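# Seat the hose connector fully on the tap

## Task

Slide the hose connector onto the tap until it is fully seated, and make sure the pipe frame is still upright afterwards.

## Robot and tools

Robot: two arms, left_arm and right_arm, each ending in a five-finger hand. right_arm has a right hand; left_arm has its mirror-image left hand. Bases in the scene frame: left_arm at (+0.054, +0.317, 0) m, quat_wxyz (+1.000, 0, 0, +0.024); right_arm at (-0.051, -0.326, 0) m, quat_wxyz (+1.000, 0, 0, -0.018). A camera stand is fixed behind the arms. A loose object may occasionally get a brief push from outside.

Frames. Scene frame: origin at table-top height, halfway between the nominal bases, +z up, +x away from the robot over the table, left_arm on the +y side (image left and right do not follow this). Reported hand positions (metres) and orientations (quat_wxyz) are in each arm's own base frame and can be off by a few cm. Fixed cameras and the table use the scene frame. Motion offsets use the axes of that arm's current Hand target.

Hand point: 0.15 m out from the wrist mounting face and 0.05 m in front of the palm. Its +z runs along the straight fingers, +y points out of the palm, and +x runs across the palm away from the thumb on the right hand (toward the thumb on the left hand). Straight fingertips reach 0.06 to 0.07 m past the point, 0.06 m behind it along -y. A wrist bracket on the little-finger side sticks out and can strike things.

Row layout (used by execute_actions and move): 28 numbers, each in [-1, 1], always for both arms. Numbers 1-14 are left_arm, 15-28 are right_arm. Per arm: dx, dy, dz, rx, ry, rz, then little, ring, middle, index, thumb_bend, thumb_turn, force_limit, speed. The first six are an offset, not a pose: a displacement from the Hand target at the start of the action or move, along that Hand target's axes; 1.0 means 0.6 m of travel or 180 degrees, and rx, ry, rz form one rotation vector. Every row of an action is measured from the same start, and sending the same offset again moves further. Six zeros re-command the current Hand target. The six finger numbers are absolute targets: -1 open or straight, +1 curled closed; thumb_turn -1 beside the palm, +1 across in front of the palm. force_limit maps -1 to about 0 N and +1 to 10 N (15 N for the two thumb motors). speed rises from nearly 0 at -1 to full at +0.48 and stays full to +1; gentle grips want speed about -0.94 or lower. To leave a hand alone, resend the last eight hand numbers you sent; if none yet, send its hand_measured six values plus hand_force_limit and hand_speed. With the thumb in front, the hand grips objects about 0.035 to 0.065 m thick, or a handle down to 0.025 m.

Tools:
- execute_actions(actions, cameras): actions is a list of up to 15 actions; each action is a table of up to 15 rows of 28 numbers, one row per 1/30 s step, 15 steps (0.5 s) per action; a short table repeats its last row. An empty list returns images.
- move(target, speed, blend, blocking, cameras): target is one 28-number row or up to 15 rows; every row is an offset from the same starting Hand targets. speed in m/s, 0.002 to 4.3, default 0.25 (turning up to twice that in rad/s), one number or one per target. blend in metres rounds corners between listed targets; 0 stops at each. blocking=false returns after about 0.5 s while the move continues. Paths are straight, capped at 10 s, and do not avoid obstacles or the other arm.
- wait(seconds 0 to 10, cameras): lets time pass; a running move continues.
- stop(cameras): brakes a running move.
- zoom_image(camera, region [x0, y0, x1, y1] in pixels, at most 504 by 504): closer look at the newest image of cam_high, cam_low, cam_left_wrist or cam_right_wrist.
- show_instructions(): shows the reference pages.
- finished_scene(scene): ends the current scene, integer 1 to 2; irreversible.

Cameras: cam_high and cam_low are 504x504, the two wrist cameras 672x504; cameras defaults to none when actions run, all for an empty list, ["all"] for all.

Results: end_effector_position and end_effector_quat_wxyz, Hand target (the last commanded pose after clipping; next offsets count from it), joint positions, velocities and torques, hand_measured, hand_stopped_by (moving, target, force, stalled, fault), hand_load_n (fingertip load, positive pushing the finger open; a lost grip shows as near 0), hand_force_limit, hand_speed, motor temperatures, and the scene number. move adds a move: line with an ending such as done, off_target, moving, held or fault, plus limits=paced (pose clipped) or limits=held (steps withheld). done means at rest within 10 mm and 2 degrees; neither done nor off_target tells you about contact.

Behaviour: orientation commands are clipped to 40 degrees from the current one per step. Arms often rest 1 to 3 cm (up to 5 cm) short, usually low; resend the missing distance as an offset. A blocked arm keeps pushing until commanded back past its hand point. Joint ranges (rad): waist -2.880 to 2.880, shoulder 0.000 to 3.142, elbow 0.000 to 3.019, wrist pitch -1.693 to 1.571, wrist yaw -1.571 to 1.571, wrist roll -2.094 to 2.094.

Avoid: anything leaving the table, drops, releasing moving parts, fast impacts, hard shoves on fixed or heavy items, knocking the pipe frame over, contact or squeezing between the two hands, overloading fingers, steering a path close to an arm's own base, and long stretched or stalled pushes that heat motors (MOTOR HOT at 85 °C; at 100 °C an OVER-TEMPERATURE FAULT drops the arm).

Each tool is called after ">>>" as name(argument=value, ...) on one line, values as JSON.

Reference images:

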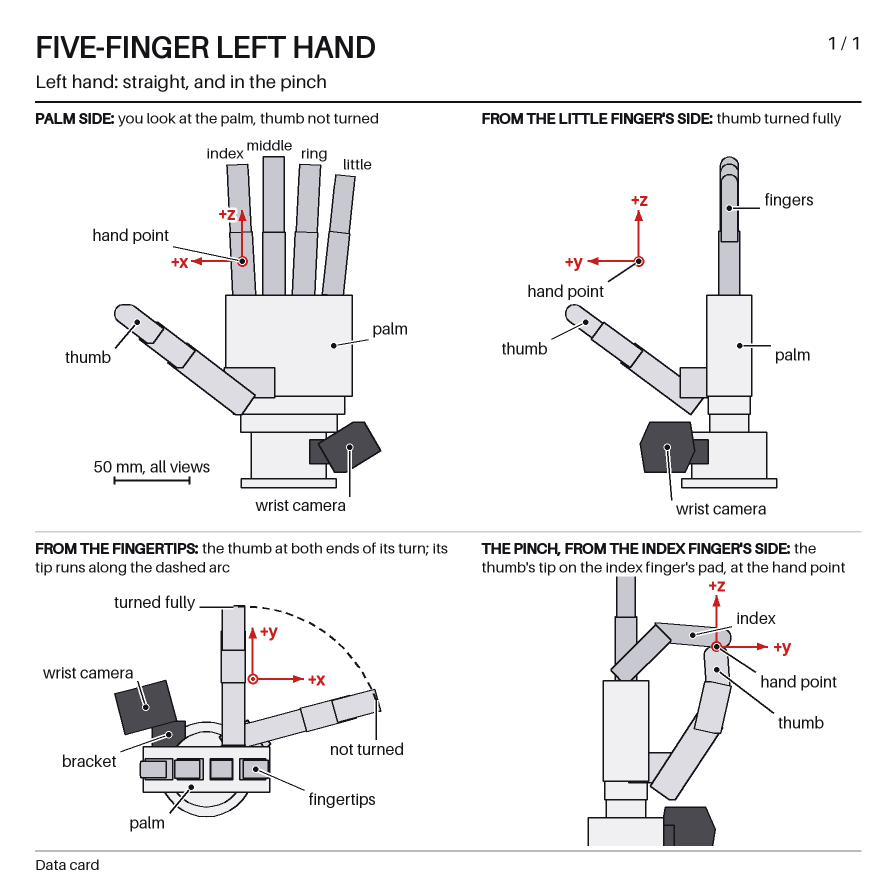

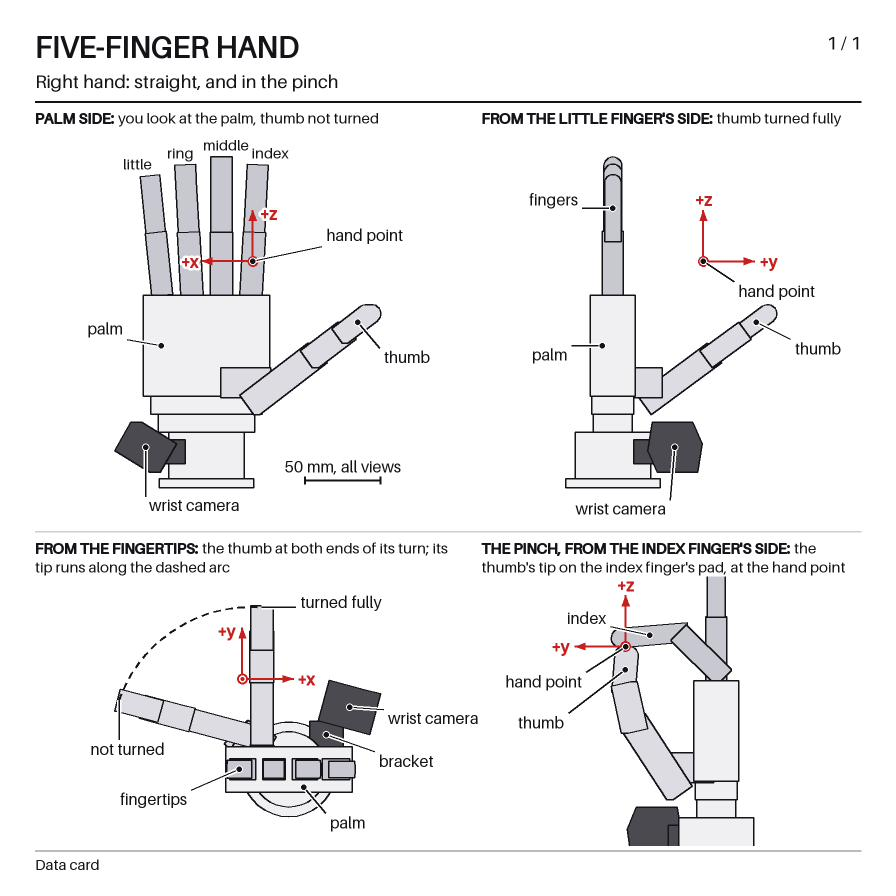

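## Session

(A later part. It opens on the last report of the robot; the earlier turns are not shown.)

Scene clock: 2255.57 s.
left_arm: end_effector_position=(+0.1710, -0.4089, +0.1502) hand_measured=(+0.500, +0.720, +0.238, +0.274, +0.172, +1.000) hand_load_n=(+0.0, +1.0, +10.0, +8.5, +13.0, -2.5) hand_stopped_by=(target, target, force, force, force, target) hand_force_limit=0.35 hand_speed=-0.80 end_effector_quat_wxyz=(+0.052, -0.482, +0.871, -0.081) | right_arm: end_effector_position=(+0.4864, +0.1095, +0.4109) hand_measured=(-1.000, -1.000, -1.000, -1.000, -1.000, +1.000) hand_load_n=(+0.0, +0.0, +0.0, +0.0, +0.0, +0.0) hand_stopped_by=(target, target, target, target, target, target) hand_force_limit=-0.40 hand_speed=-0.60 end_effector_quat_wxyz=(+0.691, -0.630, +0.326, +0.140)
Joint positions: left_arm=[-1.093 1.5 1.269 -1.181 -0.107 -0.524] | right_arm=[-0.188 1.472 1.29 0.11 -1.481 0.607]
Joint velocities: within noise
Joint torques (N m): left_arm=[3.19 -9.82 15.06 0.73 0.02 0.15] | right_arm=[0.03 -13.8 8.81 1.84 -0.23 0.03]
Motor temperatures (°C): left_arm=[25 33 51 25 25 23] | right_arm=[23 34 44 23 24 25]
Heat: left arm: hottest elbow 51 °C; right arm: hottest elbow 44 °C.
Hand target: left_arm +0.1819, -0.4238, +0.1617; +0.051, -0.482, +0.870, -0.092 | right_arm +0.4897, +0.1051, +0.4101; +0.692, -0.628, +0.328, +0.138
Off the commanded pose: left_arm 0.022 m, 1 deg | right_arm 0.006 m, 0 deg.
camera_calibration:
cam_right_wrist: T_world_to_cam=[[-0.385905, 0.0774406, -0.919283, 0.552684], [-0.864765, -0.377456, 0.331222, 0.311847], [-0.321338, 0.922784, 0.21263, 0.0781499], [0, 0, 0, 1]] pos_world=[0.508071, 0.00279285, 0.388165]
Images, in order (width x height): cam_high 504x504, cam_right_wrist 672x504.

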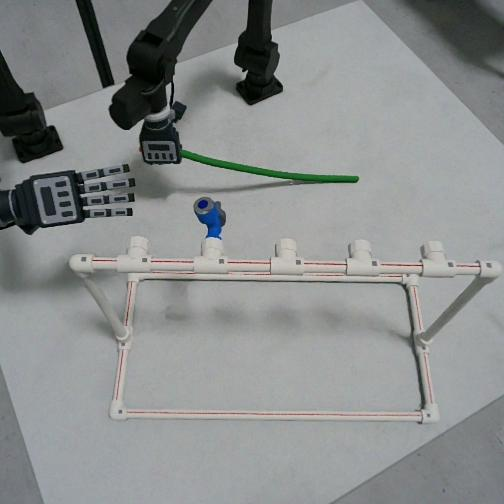

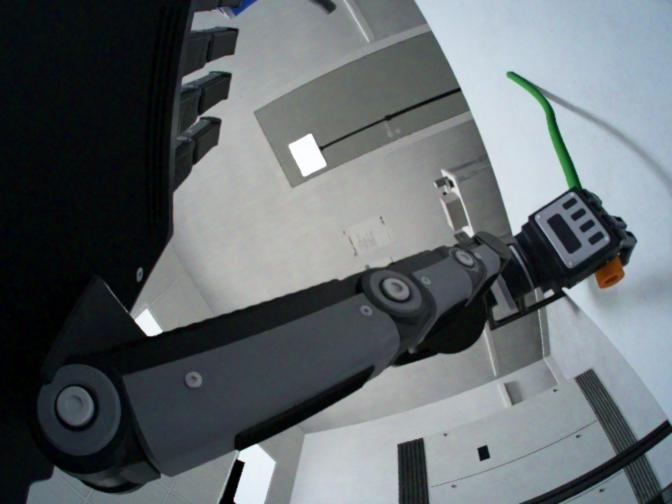

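>>> move(target=[0,0,0,0,0,0,0.5,0.72,0.77,0.77,0.9,1,0.35,-0.8,0.0312,0.0028,0.0255,0.1219,0.1511,0,-1,-1,-1,-1,-1,1,-0.4,-0.6], speed=0.12, cameras=["cam_right_wrist", "cam_high"])

Scene clock: 2292.80 s.
left_arm: end_effector_position=(+0.1710, -0.4089, +0.1502) hand_measured=(+0.500, +0.720, +0.238, +0.274, +0.172, +1.000) hand_load_n=(+0.0, +1.5, +10.0, +8.5, +13.0, -2.5) hand_stopped_by=(target, target, force, force, force, target) hand_force_limit=0.35 hand_speed=-0.80 end_effector_quat_wxyz=(+0.052, -0.482, +0.871, -0.081) | right_arm: end_effector_position=(+0.5118, +0.1088, +0.3817) hand_measured=(-1.000, -1.000, -1.000, -1.000, -1.000, +1.000) hand_load_n=(+0.0, +0.0, +0.0, -0.5, +0.0, +0.0) hand_stopped_by=(target, target, target, target, target, target) hand_force_limit=-0.40 hand_speed=-0.60 end_effector_quat_wxyz=(+0.691, -0.502, +0.516, -0.072)
Joint positions: left_arm=[-1.093 1.5 1.269 -1.181 -0.107 -0.524] | right_arm=[-0.147 1.227 0.986 0.19 -0.814 0.658]
Joint torques (N m): left_arm=[3.14 -9.76 15.06 0.72 0.03 0.16] | right_arm=[1.44 -12.51 8.95 2.84 -0.06 0.11]
Heat: left arm: hottest elbow 52 °C; right arm: hottest elbow 43 °C.
Hand target: left_arm +0.1819, -0.4238, +0.1617; +0.051, -0.482, +0.870, -0.092 | right_arm +0.5069, +0.1160, +0.3969; +0.701, -0.501, +0.501, -0.077
Off the commanded pose: left_arm 0.022 m, 1 deg | right_arm 0.018 m, 2 deg.
move: off_target (left_arm, right_arm)
camera_calibration:
cam_right_wrist: T_world_to_cam=[[-0.296919, 0.284419, -0.911562, 0.464665], [-0.910702, 0.202728, 0.359892, 0.292714], [0.287159, 0.93702, 0.198827, -0.214523], [0, 0, 0, 1]] pos_world=[0.466145, 0.00951108, 0.360879]
Images, in order (width x height): cam_high 504x504, cam_right_wrist 672x504.

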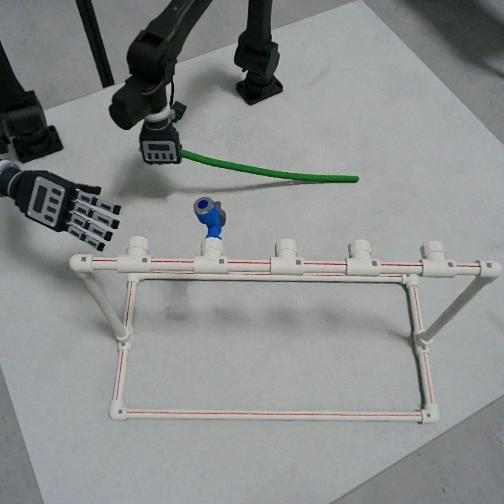

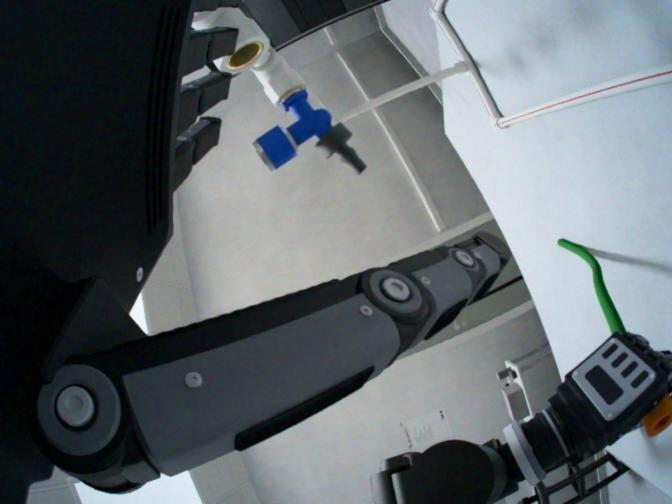

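>>> zoom_image(camera="cam_right_wrist", region=[220, 60, 400, 200])

>>> zoom_image(camera="cam_high", region=[180, 180, 250, 250])

Scaled by 2.800 from the camera's 672x504 image, which has a finer 960x720 frame.

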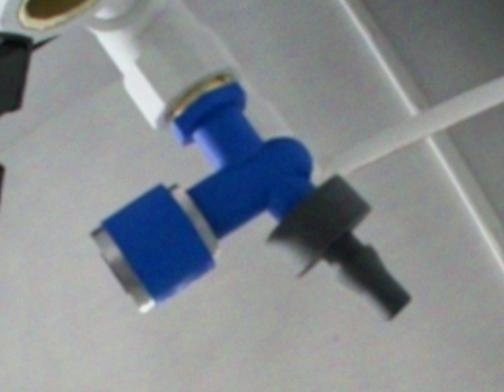

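Scaled by 7.200.

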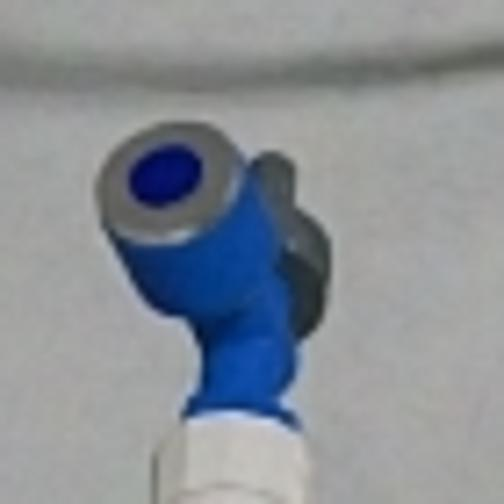

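>>> execute_actions(actions=[], cameras=["cam_low", "cam_right_wrist", "cam_high"])

>>> zoom_image(camera="cam_low", region=[180, 160, 240, 220])

>>> zoom_image(camera="cam_high", region=[195, 190, 235, 230])

Scene clock: 2365.60 s.
left_arm: end_effector_position=(+0.1710, -0.4089, +0.1502) hand_measured=(+0.500, +0.720, +0.238, +0.274, +0.172, +1.000) hand_load_n=(+0.5, +1.0, +10.5, +8.0, +12.5, -2.5) hand_stopped_by=(target, target, force, force, force, target) hand_force_limit=0.35 hand_speed=-0.80 end_effector_quat_wxyz=(+0.052, -0.482, +0.871, -0.081) | right_arm: end_effector_position=(+0.5118, +0.1088, +0.3815) hand_measured=(-1.000, -1.000, -1.000, -1.000, -1.000, +1.000) hand_load_n=(+0.0, +0.0, +0.0, +0.0, +0.0, +0.0) hand_stopped_by=(target, target, target, target, target, target) hand_force_limit=-0.40 hand_speed=-0.60 end_effector_quat_wxyz=(+0.691, -0.502, +0.516, -0.072)
Joint positions: left_arm=[-1.093 1.5 1.269 -1.181 -0.107 -0.524] | right_arm=[-0.147 1.227 0.986 0.19 -0.814 0.658]
Joint velocities: within noise
Joint torques (N m): left_arm=[3.19 -9.88 15.09 0.72 0.03 0.15] | right_arm=[1.32 -12.57 9.05 2.84 -0.06 0.11]
Motor temperatures (°C): left_arm=[25 33 54 25 25 23] | right_arm=[23 34 42 23 24 25]
Heat: left arm: hottest elbow 54 °C; right arm: hottest elbow 42 °C.
Hand target: left_arm +0.1819, -0.4238, +0.1617; +0.051, -0.482, +0.870, -0.092 | right_arm +0.5068, +0.1160, +0.3970; +0.701, -0.501, +0.501, -0.077
Off the commanded pose: left_arm 0.022 m, 1 deg | right_arm 0.018 m, 2 deg.
camera_calibration:
cam_right_wrist: T_world_to_cam=[[-0.297212, 0.284424, -0.911465, 0.464526], [-0.910576, 0.20276, 0.360194, 0.292506], [0.287257, 0.937012, 0.198727, -0.214556], [0, 0, 0, 1]] pos_world=[0.466045, 0.009611, 0.360678]
Images, in order (width x height): cam_high 504x504, cam_low 504x504, cam_right_wrist 672x504.

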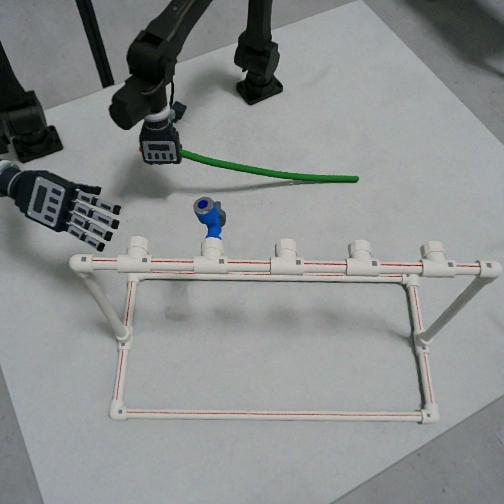

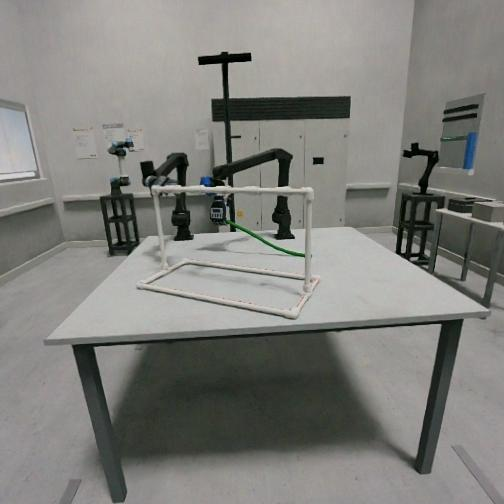

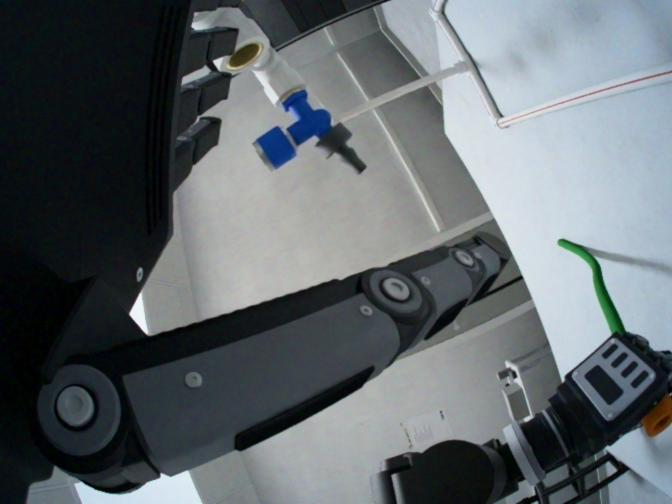

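Scaled by 8.400.

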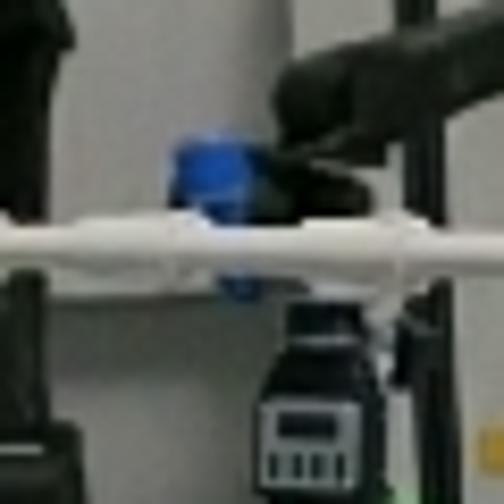

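Scaled by 12.600.

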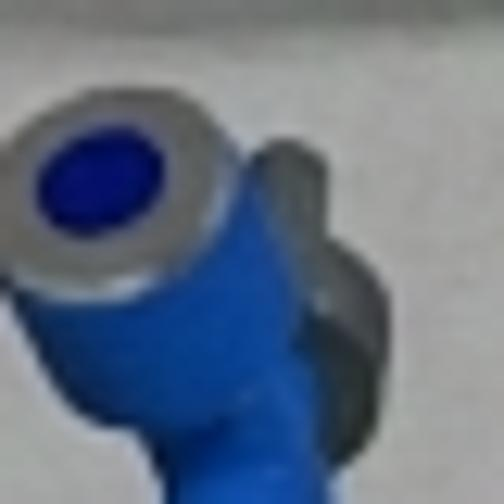

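>>> move(target=[[0,-0.0488,-0.2283,0,0,0,0.5,0.72,0.77,0.77,0.9,1,0.35,-0.8,0,0,0,0,0,0,-1,-1,-1,-1,-1,1,-0.4,-0.6],[-0.1911,-0.2807,-0.2094,0.0297,0.0223,-0.5171,0.5,0.72,0.77,0.77,0.9,1,0.35,-0.8,0,0,0,0,0,0,-1,-1,-1,-1,-1,1,-0.4,-0.6]], speed=0.15, cameras=["cam_right_wrist", "cam_high", "cam_left_wrist","cam_low"])

Scene clock: 2493.13 s.
left_arm: end_effector_position=(+0.3570, -0.4032, +0.3152) hand_measured=(+0.500, +0.720, +0.238, +0.274, +0.172, +1.000) hand_load_n=(+0.5, +1.0, +10.0, +8.5, +12.5, -2.5) hand_stopped_by=(target, target, force, force, force, target) hand_force_limit=0.35 hand_speed=-0.80 end_effector_quat_wxyz=(+0.033, +0.954, -0.260, +0.144) | right_arm: end_effector_position=(+0.5118, +0.1088, +0.3815) hand_measured=(-1.000, -1.000, -1.000, -1.000, -1.000, +1.000) hand_load_n=(+0.0, +0.0, +0.0, +0.0, +0.0, -0.5) hand_stopped_by=(target, target, target, target, target, target) hand_force_limit=-0.40 hand_speed=-0.60 end_effector_quat_wxyz=(+0.691, -0.502, +0.516, -0.072)
Joint positions: left_arm=[-0.78 1.441 1.569 -1.415 -0.083 -1.808] | right_arm=[-0.147 1.227 0.986 0.19 -0.814 0.658]
Joint torques (N m): left_arm=[3.14 -12.51 9.65 2.13 0.01 -0.12] | right_arm=[1.44 -12.51 9.03 2.85 -0.07 0.1]
Heat: left arm: hottest elbow 54 °C; right arm: hottest elbow 42 °C.
Hand target: left_arm +0.3601, -0.4003, +0.3199; +0.039, +0.957, -0.246, +0.151 | right_arm +0.5068, +0.1160, +0.3970; +0.701, -0.501, +0.501, -0.077
Off the commanded pose: left_arm 0.006 m, 2 deg | right_arm 0.018 m, 2 deg.
move: off_target (right_arm)
camera_calibration:
cam_left_wrist: T_world_to_cam=[[0.675698, 0.735255, 0.0532118, 0.0387115], [0.536057, -0.539619, 0.649195, -0.595956], [0.506038, -0.410136, -0.758758, 0.00823811], [0, 0, 0, 1]] pos_world=[0.28914, -0.346673, 0.391083]
cam_right_wrist: T_world_to_cam=[[-0.297212, 0.284424, -0.911465, 0.464526], [-0.910576, 0.20276, 0.360194, 0.292506], [0.287257, 0.937012, 0.198727, -0.214556], [0, 0, 0, 1]] pos_world=[0.466045, 0.009611, 0.360678]

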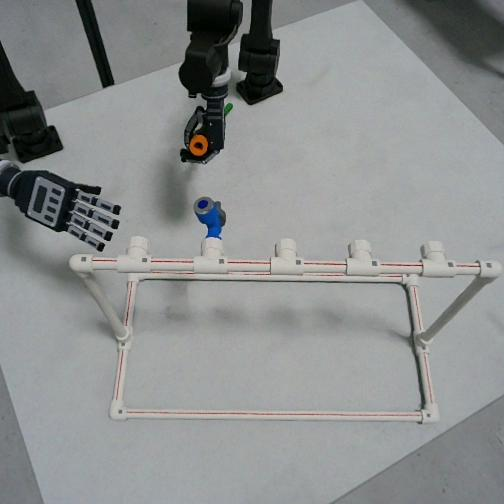

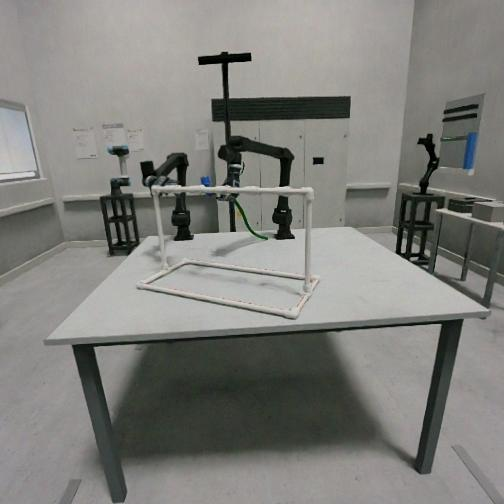

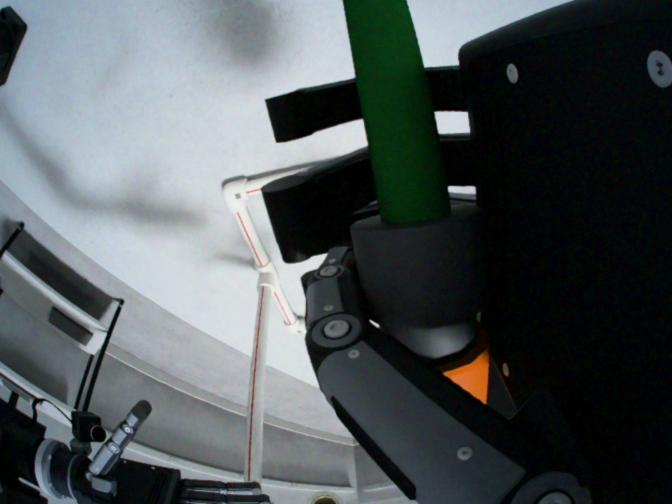

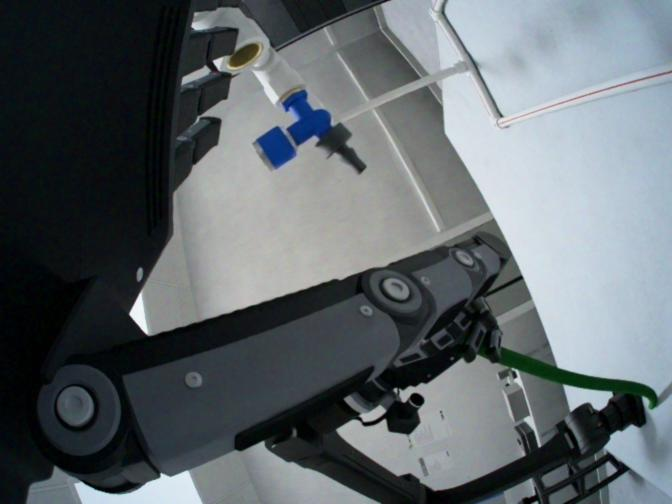

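>>> move(target=[0,0,0,0,0,0,0.5,0.72,0.77,0.77,0.9,1,0.35,-0.8,0,0,0,0,0,0,-1,-1,-1,-1,-1,-1,-0.4,-0.3], speed=0.15, cameras=["cam_right_wrist"])

>>> zoom_image(camera="cam_right_wrist", region=[200, 40, 560, 400])

Scene clock: 2506.73 s.
left_arm: end_effector_position=(+0.3570, -0.4032, +0.3153) hand_measured=(+0.500, +0.720, +0.238, +0.274, +0.172, +1.000) hand_load_n=(+0.5, +1.0, +10.0, +8.5, +12.5, -2.5) hand_stopped_by=(target, target, force, force, force, target) hand_force_limit=0.35 hand_speed=-0.80 end_effector_quat_wxyz=(+0.033, +0.955, -0.259, +0.144) | right_arm: end_effector_position=(+0.5118, +0.1088, +0.3816) hand_measured=(-1.000, -1.000, -1.000, -1.000, -1.000, -1.000) hand_load_n=(+0.0, +0.0, +0.0, -0.5, +0.0, +0.0) hand_stopped_by=(target, target, target, target, target, target) hand_force_limit=-0.40 hand_speed=-0.30 end_effector_quat_wxyz=(+0.691, -0.501, +0.516, -0.072)
Joint positions: left_arm=[-0.78 1.441 1.569 -1.415 -0.083 -1.809] | right_arm=[-0.147 1.227 0.986 0.19 -0.813 0.659]
Joint torques (N m): left_arm=[3.14 -12.51 9.66 2.13 0.01 -0.13] | right_arm=[1.32 -12.51 9.06 2.86 -0.08 0.09]
Heat: left arm: hottest elbow 51 °C; right arm: hottest elbow 42 °C.
Hand target: left_arm +0.3601, -0.4003, +0.3199; +0.039, +0.957, -0.246, +0.151 | right_arm +0.5068, +0.1160, +0.3970; +0.701, -0.501, +0.501, -0.077
Off the commanded pose: left_arm 0.006 m, 2 deg | right_arm 0.018 m, 2 deg.
move: off_target (right_arm)
camera_calibration:
cam_right_wrist: T_world_to_cam=[[-0.298027, 0.285694, -0.910801, 0.464747], [-0.910127, 0.20267, 0.361379, 0.291835], [0.287836, 0.936645, 0.199617, -0.215164], [0, 0, 0, 1]] pos_world=[0.466046, 0.00961013, 0.360779]
Images, in order (width x height): cam_right_wrist 672x504.

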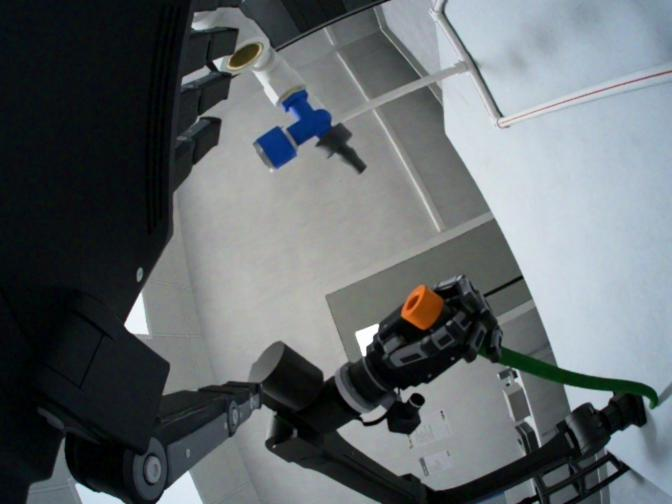

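Scaled by 1.400 from the camera's 672x504 image, which has a finer 960x720 frame.

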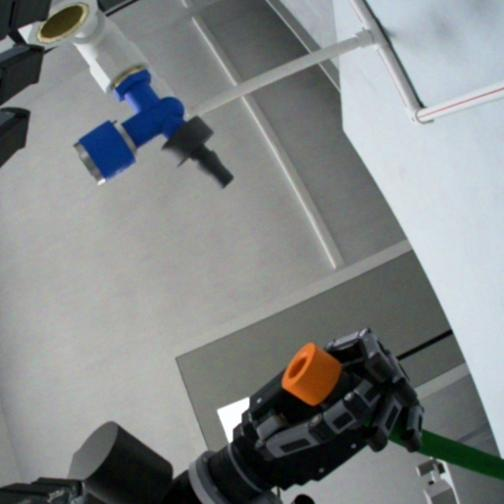

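>>> zoom_image(camera="cam_right_wrist", region=[370, 250, 520, 400])

>>> execute_actions(actions=[], cameras=["cam_high"])

>>> zoom_image(camera="cam_high", region=[170, 110, 240, 180])

Scaled by 3.360 from the camera's 672x504 image, which has a finer 960x720 frame.

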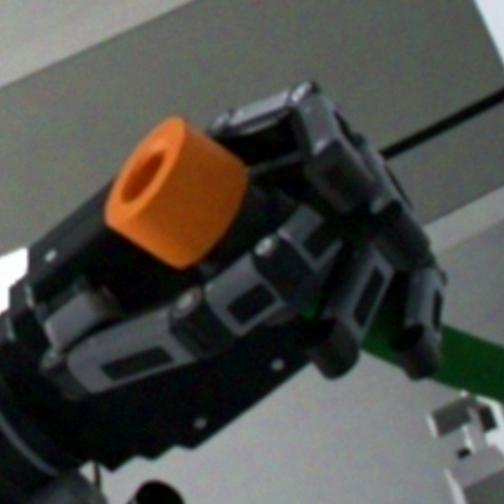

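Scene clock: 2517.43 s.
left_arm: end_effector_position=(+0.3570, -0.4032, +0.3153) hand_measured=(+0.500, +0.720, +0.238, +0.274, +0.172, +1.000) hand_load_n=(+0.0, +1.0, +10.0, +8.5, +12.5, -2.5) hand_stopped_by=(target, target, force, force, force, target) hand_force_limit=0.35 hand_speed=-0.80 end_effector_quat_wxyz=(+0.033, +0.955, -0.259, +0.144) | right_arm: end_effector_position=(+0.5118, +0.1088, +0.3816) hand_measured=(-1.000, -1.000, -1.000, -1.000, -1.000, -1.000) hand_load_n=(-0.5, +0.0, +0.0, +0.0, +0.0, +0.0) hand_stopped_by=(target, target, target, target, target, target) hand_force_limit=-0.40 hand_speed=-0.30 end_effector_quat_wxyz=(+0.691, -0.501, +0.516, -0.072)
Joint positions: left_arm=[-0.78 1.441 1.569 -1.415 -0.083 -1.809] | right_arm=[-0.147 1.227 0.986 0.19 -0.813 0.659]
Joint velocities: within noise
Joint torques (N m): left_arm=[3.19 -12.4 9.66 2.13 0.02 -0.13] | right_arm=[1.32 -12.51 9.05 2.85 -0.08 0.09]
Motor temperatures (°C): left_arm=[25 32 49 25 25 23] | right_arm=[23 34 42 24 24 25]
Heat: left arm: hottest elbow 49 °C; right arm: hottest elbow 42 °C.
Hand target: left_arm +0.3601, -0.4003, +0.3199; +0.039, +0.957, -0.246, +0.151 | right_arm +0.5068, +0.1160, +0.3970; +0.701, -0.501, +0.501, -0.077
Off the commanded pose: left_arm 0.006 m, 2 deg | right_arm 0.018 m, 2 deg.
Images, in order (width x height): cam_high 504x504.

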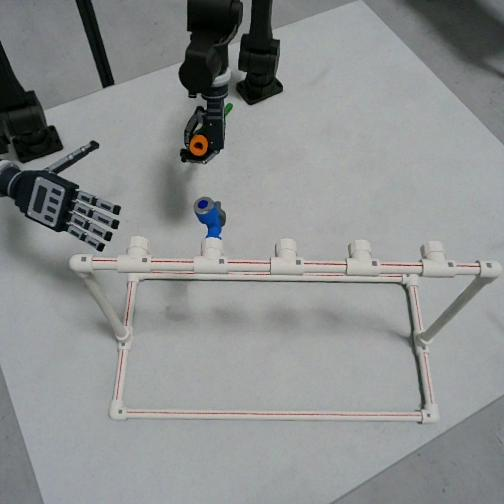

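Scaled by 7.200.

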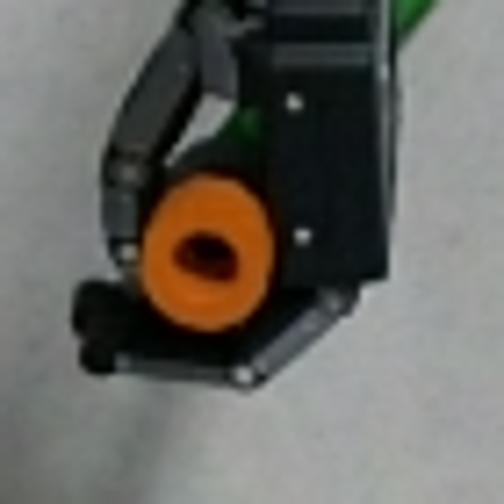

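>>> move(target=[0.0638,-0.0622,0.0538,0,-0.078,0,0.5,0.72,0.77,0.77,0.9,1,0.35,-0.8,0,0,0,0,0,0,-1,-1,-1,-1,-1,-1,-0.4,-0.3], speed=0.1, cameras=["cam_right_wrist","cam_high"])

>>> zoom_image(camera="cam_right_wrist", region=[240, 80, 480, 320])

>>> zoom_image(camera="cam_high", region=[170, 130, 250, 210])

Scene clock: 2603.33 s.
left_arm: end_effector_position=(+0.4086, -0.3838, +0.2903) hand_measured=(+0.500, +0.720, +0.238, +0.274, +0.172, +1.000) hand_load_n=(+0.5, +1.0, +10.0, +8.5, +12.5, -2.5) hand_stopped_by=(target, target, force, force, force, target) hand_force_limit=0.35 hand_speed=-0.80 end_effector_quat_wxyz=(+0.003, +0.969, -0.244, +0.026) | right_arm: end_effector_position=(+0.5118, +0.1088, +0.3816) hand_measured=(-1.000, -1.000, -1.000, -1.000, -1.000, -1.000) hand_load_n=(+0.0, +0.0, +0.0, +0.0, -0.5, -0.5) hand_stopped_by=(target, target, target, target, target, target) hand_force_limit=-0.40 hand_speed=-0.30 end_effector_quat_wxyz=(+0.691, -0.501, +0.516, -0.072)
Joint positions: left_arm=[-0.662 1.669 1.816 -1.668 -0.015 -1.738] | right_arm=[-0.147 1.227 0.986 0.19 -0.813 0.659]
Joint torques (N m): left_arm=[3.08 -12.57 14.93 0.28 0.25 0.21] | right_arm=[1.38 -12.51 9.03 2.82 -0.09 0.09]
Heat: left arm: hottest elbow 45 °C; right arm: hottest elbow 42 °C.
Hand target: left_arm +0.4187, -0.3898, +0.3010; +0.008, +0.968, -0.249, +0.033 | right_arm +0.5068, +0.1160, +0.3970; +0.701, -0.501, +0.501, -0.077
Off the commanded pose: left_arm 0.016 m, 1 deg | right_arm 0.018 m, 2 deg.
move: off_target (left_arm, right_arm)
camera_calibration:
cam_right_wrist: T_world_to_cam=[[-0.298027, 0.285694, -0.910801, 0.464747], [-0.910127, 0.20267, 0.361379, 0.291835], [0.287836, 0.936645, 0.199617, -0.215164], [0, 0, 0, 1]] pos_world=[0.466046, 0.00961013, 0.360779]
Images, in order (width x height): cam_high 504x504, cam_right_wrist 672x504.

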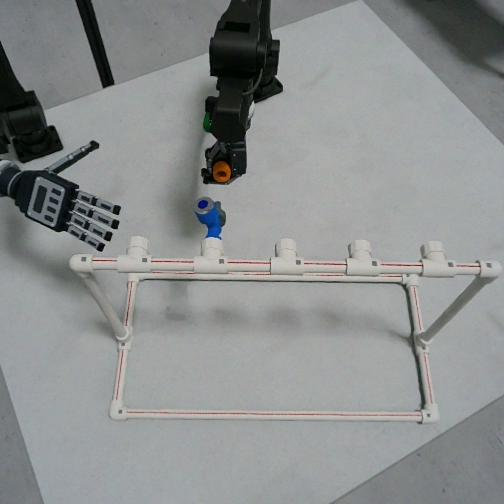

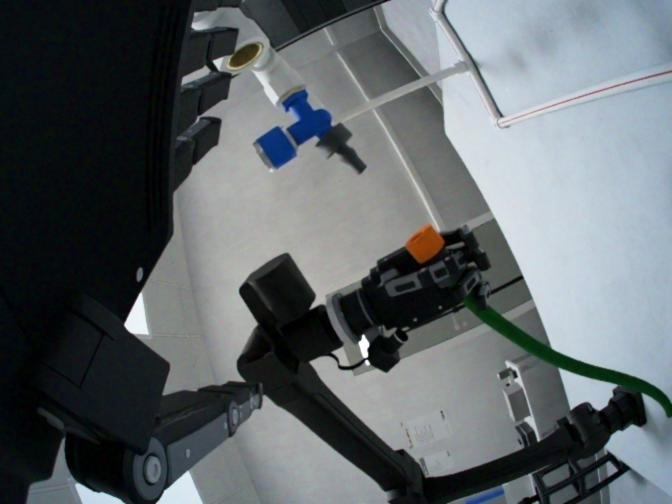

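Scaled by 2.100 from the camera's 672x504 image, which has a finer 960x720 frame.

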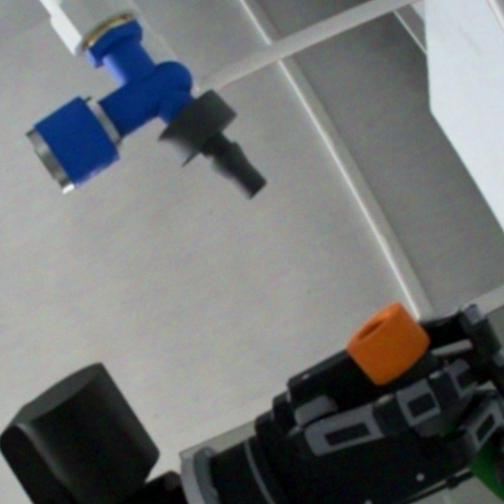

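Scaled by 6.300.

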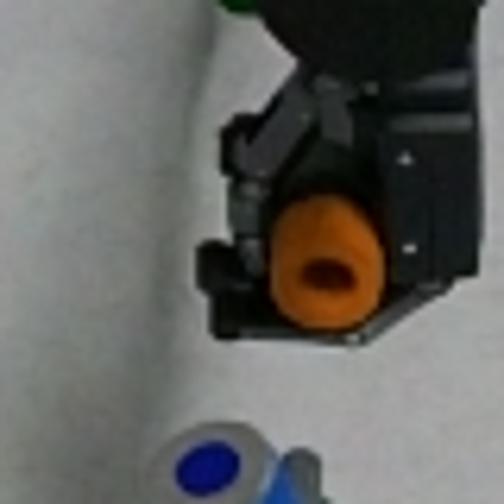

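>>> move(target=[0.0717,0.0128,-0.0178,0,-0.028,0,0.5,0.72,0.77,0.77,0.9,1,0.35,-0.8,0,0,0,0,0,0,-1,-1,-1,-1,-1,-1,-0.4,-0.3], speed=0.08, cameras=["cam_right_wrist","cam_high","cam_low"])

>>> zoom_image(camera="cam_right_wrist", region=[280, 80, 480, 280])

>>> zoom_image(camera="cam_high", region=[190, 160, 250, 220])

Scene clock: 2650.73 s.
left_arm: end_effector_position=(+0.4405, -0.4123, +0.3060) hand_measured=(+0.500, +0.720, +0.238, +0.274, +0.172, +1.000) hand_load_n=(+0.5, +1.5, +10.5, +8.5, +13.0, -3.0) hand_stopped_by=(target, target, force, force, force, target) hand_force_limit=0.35 hand_speed=-0.80 end_effector_quat_wxyz=(+0.025, +0.969, -0.243, +0.041) | right_arm: end_effector_position=(+0.5118, +0.1088, +0.3816) hand_measured=(-1.000, -1.000, -1.000, -1.000, -1.000, -1.000) hand_load_n=(+0.0, +0.0, -0.5, +0.0, +0.0, +0.0) hand_stopped_by=(target, target, target, target, target, target) hand_force_limit=-0.40 hand_speed=-0.30 end_effector_quat_wxyz=(+0.691, -0.501, +0.516, -0.072)
Joint positions: left_arm=[-0.657 1.765 1.974 -1.685 0.013 -1.737] | right_arm=[-0.147 1.227 0.986 0.19 -0.813 0.659]
Joint torques (N m): left_arm=[3.31 -13.86 14.97 0.49 0.29 0.18] | right_arm=[1.38 -12.45 9.03 2.85 -0.08 0.09]
Heat: left arm: hottest elbow 48 °C; right arm: hottest elbow 42 °C.
Hand target: left_arm +0.4520, -0.4169, +0.3147; -0.003, +0.969, -0.248, -0.009 | right_arm +0.5068, +0.1160, +0.3970; +0.701, -0.501, +0.501, -0.077
Off the commanded pose: left_arm 0.015 m, 7 deg | right_arm 0.018 m, 2 deg.
joint sent to its limit (left arm) — joint 4 (wrist pitch), lower limit. The joint targets are off in orientation, not in position.
move: off_target (left_arm, right_arm)
camera_calibration:
cam_right_wrist: T_world_to_cam=[[-0.298027, 0.285694, -0.910801, 0.464747], [-0.910127, 0.20267, 0.361379, 0.291835], [0.287836, 0.936645, 0.199617, -0.215164], [0, 0, 0, 1]] pos_world=[0.466046, 0.00961013, 0.360779]
Images, in order (width x height): cam_high 504x504, cam_low 504x504, cam_right_wrist 672x504.

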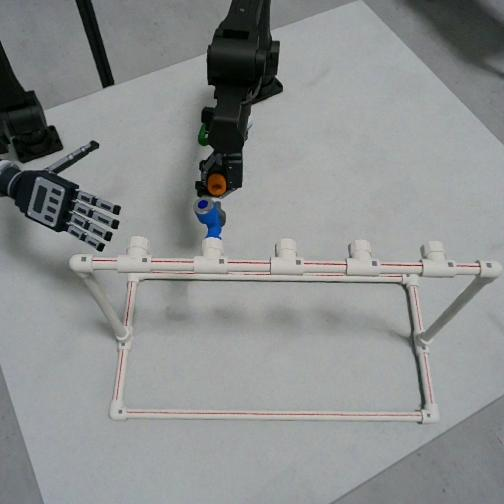

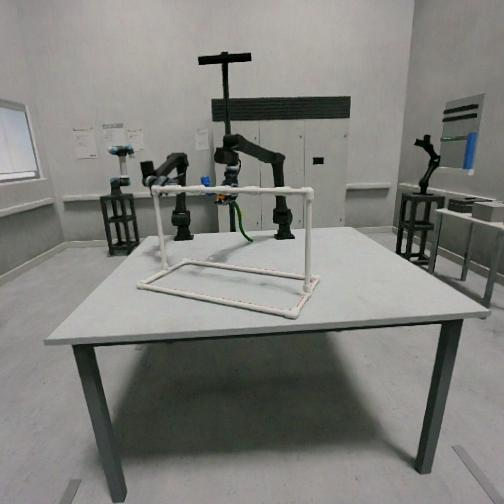

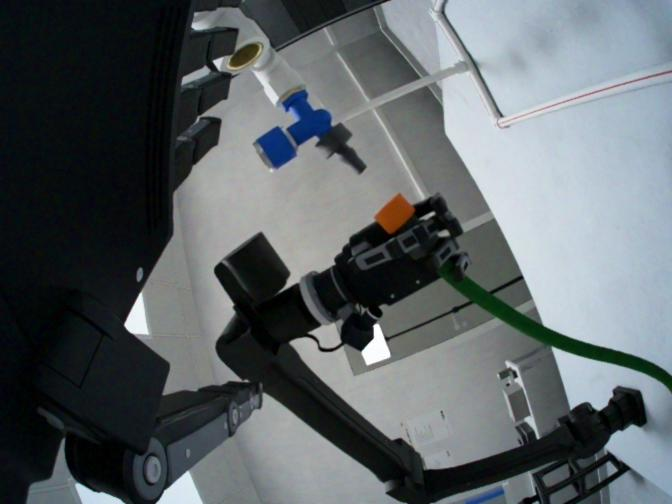

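Scaled by 2.520 from the camera's 672x504 image, which has a finer 960x720 frame.

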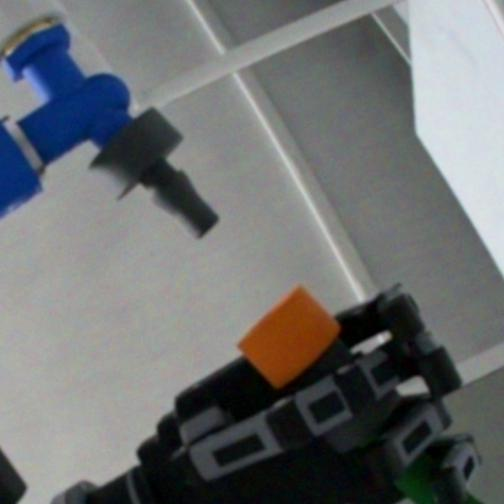

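Scaled by 8.400.

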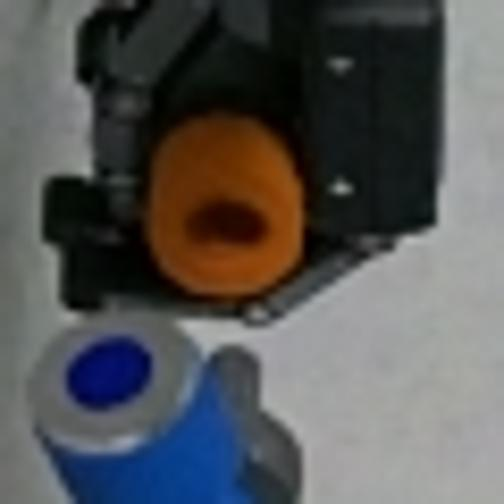

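>>> move(target=[0.045,-0.003,-0.004,0,0.017,0,0.5,0.72,0.77,0.77,0.9,1,0.35,-0.8,0,0,0,0,0,0,-1,-1,-1,-1,-1,-1,-0.4,-0.3], speed=0.05, cameras=["cam_right_wrist","cam_high"])

>>> zoom_image(camera="cam_right_wrist", region=[280, 80, 480, 280])

>>> zoom_image(camera="cam_high", region=[190, 170, 250, 230])

Scene clock: 2704.83 s.
left_arm: end_effector_position=(+0.4644, -0.4247, +0.3093) hand_measured=(+0.500, +0.720, +0.238, +0.274, +0.172, +1.000) hand_load_n=(+0.5, +1.0, +10.5, +8.5, +13.0, -3.0) hand_stopped_by=(target, target, force, force, force, target) hand_force_limit=0.35 hand_speed=-0.80 end_effector_quat_wxyz=(+0.027, +0.968, -0.242, +0.055) | right_arm: end_effector_position=(+0.5118, +0.1088, +0.3816) hand_measured=(-1.000, -1.000, -1.000, -1.000, -1.000, -1.000) hand_load_n=(+0.0, +0.0, +0.0, +0.0, +0.0, -0.5) hand_stopped_by=(target, target, target, target, target, target) hand_force_limit=-0.40 hand_speed=-0.30 end_effector_quat_wxyz=(+0.691, -0.501, +0.516, -0.072)
Joint positions: left_arm=[-0.651 1.825 2.064 -1.686 0.007 -1.732] | right_arm=[-0.147 1.227 0.986 0.19 -0.813 0.659]
Joint torques (N m): left_arm=[3.31 -14.68 14.9 0.59 0.08 0.2] | right_arm=[1.38 -12.28 9.02 2.84 -0.07 0.1]
Heat: left arm: hottest elbow 49 °C; right arm: hottest elbow 42 °C.
Hand target: left_arm +0.4765, -0.4284, +0.3164; +0.004, +0.968, -0.249, +0.017 | right_arm +0.5068, +0.1160, +0.3970; +0.701, -0.501, +0.501, -0.077
Off the commanded pose: left_arm 0.015 m, 5 deg | right_arm 0.018 m, 2 deg.
joint sent to its limit (left arm) — joint 4 (wrist pitch), lower limit. The joint targets are off in orientation, not in position.
move: off_target (left_arm, right_arm)
camera_calibration:
cam_right_wrist: T_world_to_cam=[[-0.298027, 0.285694, -0.910801, 0.464747], [-0.910127, 0.20267, 0.361379, 0.291835], [0.287836, 0.936645, 0.199617, -0.215164], [0, 0, 0, 1]] pos_world=[0.466046, 0.00961013, 0.360779]
Images, in order (width x height): cam_high 504x504, cam_right_wrist 672x504.

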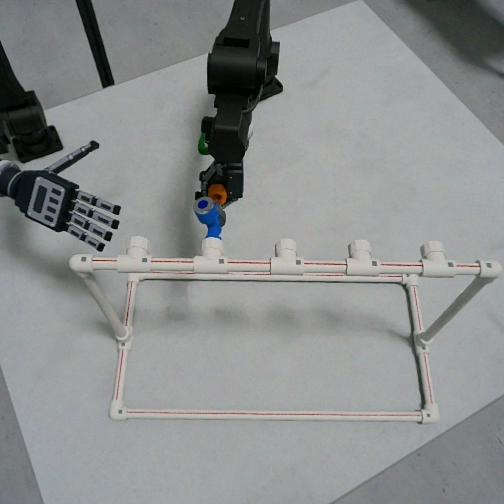

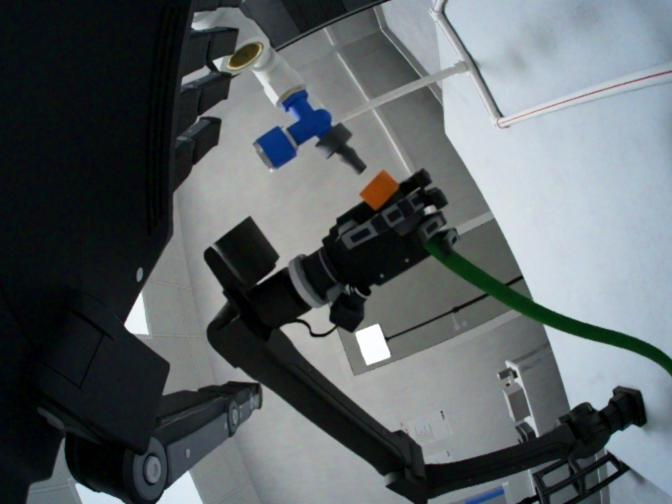

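Scaled by 2.520 from the camera's 672x504 image, which has a finer 960x720 frame.

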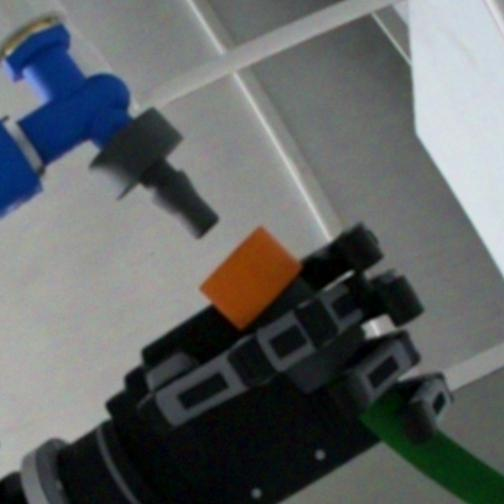

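Scaled by 8.400.

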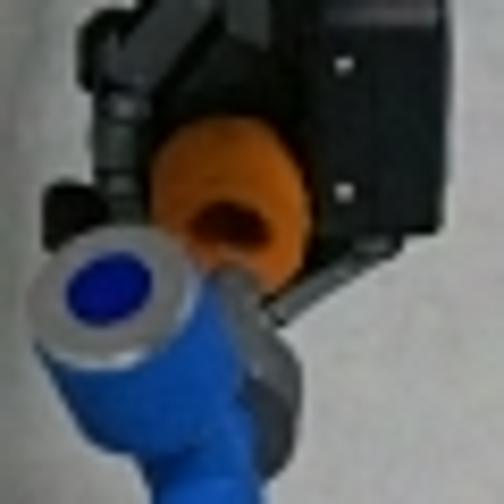

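>>> move(target=[0.0327,-0.002,-0.0072,0,0,0,0.5,0.72,0.77,0.77,0.9,1,0.35,-0.8,0,0,0,0,0,0,-1,-1,-1,-1,-1,-1,-0.4,-0.3], speed=0.03, cameras=["cam_right_wrist","cam_high"])

>>> zoom_image(camera="cam_right_wrist", region=[280, 80, 480, 280])

>>> zoom_image(camera="cam_high", region=[190, 170, 250, 230])

Scene clock: 2726.77 s.
left_arm: end_effector_position=(+0.4824, -0.4328, +0.3151) hand_measured=(+0.500, +0.720, +0.238, +0.274, +0.172, +1.000) hand_load_n=(+0.5, +1.0, +10.0, +8.5, +12.5, -2.5) hand_stopped_by=(target, target, force, force, force, target) hand_force_limit=0.35 hand_speed=-0.80 end_effector_quat_wxyz=(+0.033, +0.968, -0.241, +0.069) | right_arm: end_effector_position=(+0.5118, +0.1088, +0.3816) hand_measured=(-1.000, -1.000, -1.000, -1.000, -1.000, -1.000) hand_load_n=(+0.0, +0.0, +0.0, +0.0, +0.0, -0.5) hand_stopped_by=(target, target, target, target, target, target) hand_force_limit=-0.40 hand_speed=-0.30 end_effector_quat_wxyz=(+0.691, -0.501, +0.516, -0.072)
Joint positions: left_arm=[-0.644 1.867 2.134 -1.686 0.007 -1.728] | right_arm=[-0.147 1.227 0.986 0.19 -0.813 0.659]
Joint torques (N m): left_arm=[3.31 -15.15 15.01 0.68 0.2 0.19] | right_arm=[1.38 -12.51 9.05 2.85 -0.08 0.09]
Heat: left arm: hottest elbow 50 °C; right arm: hottest elbow 42 °C.
Hand target: left_arm +0.4942, -0.4366, +0.3216; +0.004, +0.968, -0.248, +0.017 | right_arm +0.5068, +0.1160, +0.3970; +0.701, -0.501, +0.501, -0.077
Off the commanded pose: left_arm 0.014 m, 7 deg | right_arm 0.018 m, 2 deg.
joint sent to its limit (left arm) — joint 4 (wrist pitch), lower limit. The joint targets are off in orientation, not in position.
move: off_target (left_arm, right_arm)
camera_calibration:
cam_right_wrist: T_world_to_cam=[[-0.298027, 0.285694, -0.910801, 0.464747], [-0.910127, 0.20267, 0.361379, 0.291835], [0.287836, 0.936645, 0.199617, -0.215164], [0, 0, 0, 1]] pos_world=[0.466046, 0.00961013, 0.360779]
Images, in order (width x height): cam_high 504x504, cam_right_wrist 672x504.

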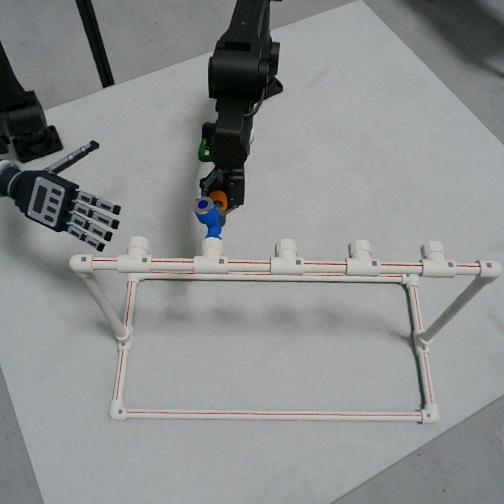

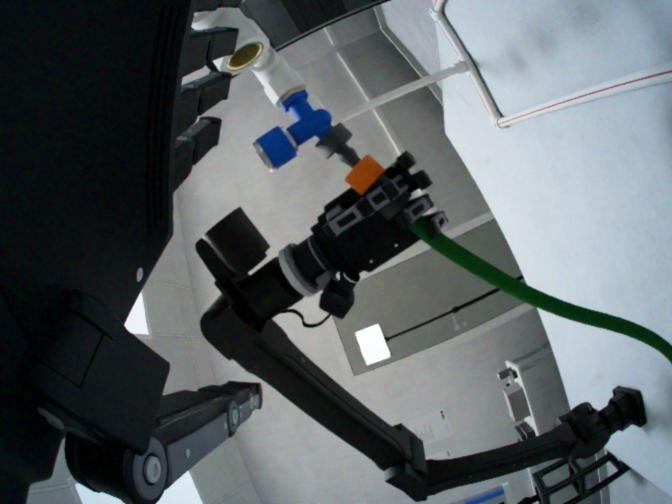

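Scaled by 2.520 from the camera's 672x504 image, which has a finer 960x720 frame.

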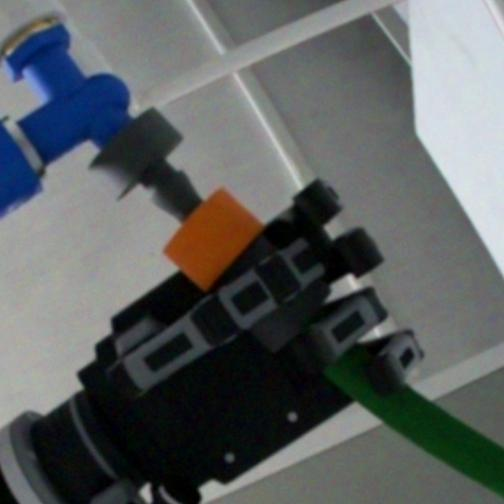

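Scaled by 8.400.

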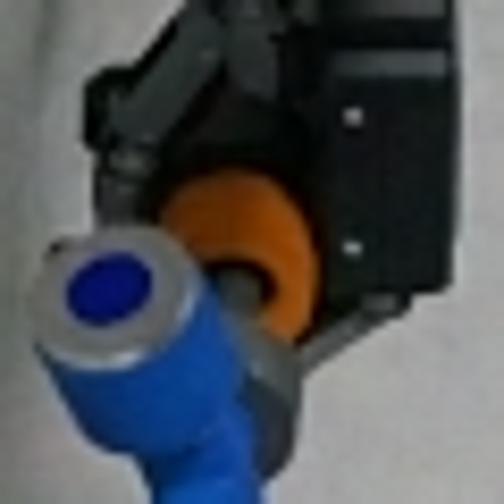

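>>> move(target=[0.0223,0,-0.0042,0,0,0,0.5,0.72,0.77,0.77,0.9,1,0.35,-0.8,0,0,0,0,0,0,-1,-1,-1,-1,-1,-1,-0.4,-0.3], speed=0.03, cameras=["cam_right_wrist","cam_high"])

>>> zoom_image(camera="cam_right_wrist", region=[280, 80, 480, 280])

>>> zoom_image(camera="cam_high", region=[190, 170, 250, 230])

NO LINK: the link to the robot was lost, through no command of yours. Nothing of this call was sent. You have no control until a person gives it back. Your reply's later calls are not run. To wait, call execute_actions with no actions. The wait itself costs no score and uses none of the scene's actions.

NO LINK: the link to the robot is lost, so no picture can be shown. You have no control until a person gives it back. To wait, call execute_actions with no actions.

NO LINK: the link to the robot is lost, so no picture can be shown. You have no control until a person gives it back. To wait, call execute_actions with no actions.

>>> execute_actions(actions=[])

NO LINK, STILL. Call execute_actions again with no actions.

>>> execute_actions(actions=[])

NO LINK, STILL. Call execute_actions again with no actions.


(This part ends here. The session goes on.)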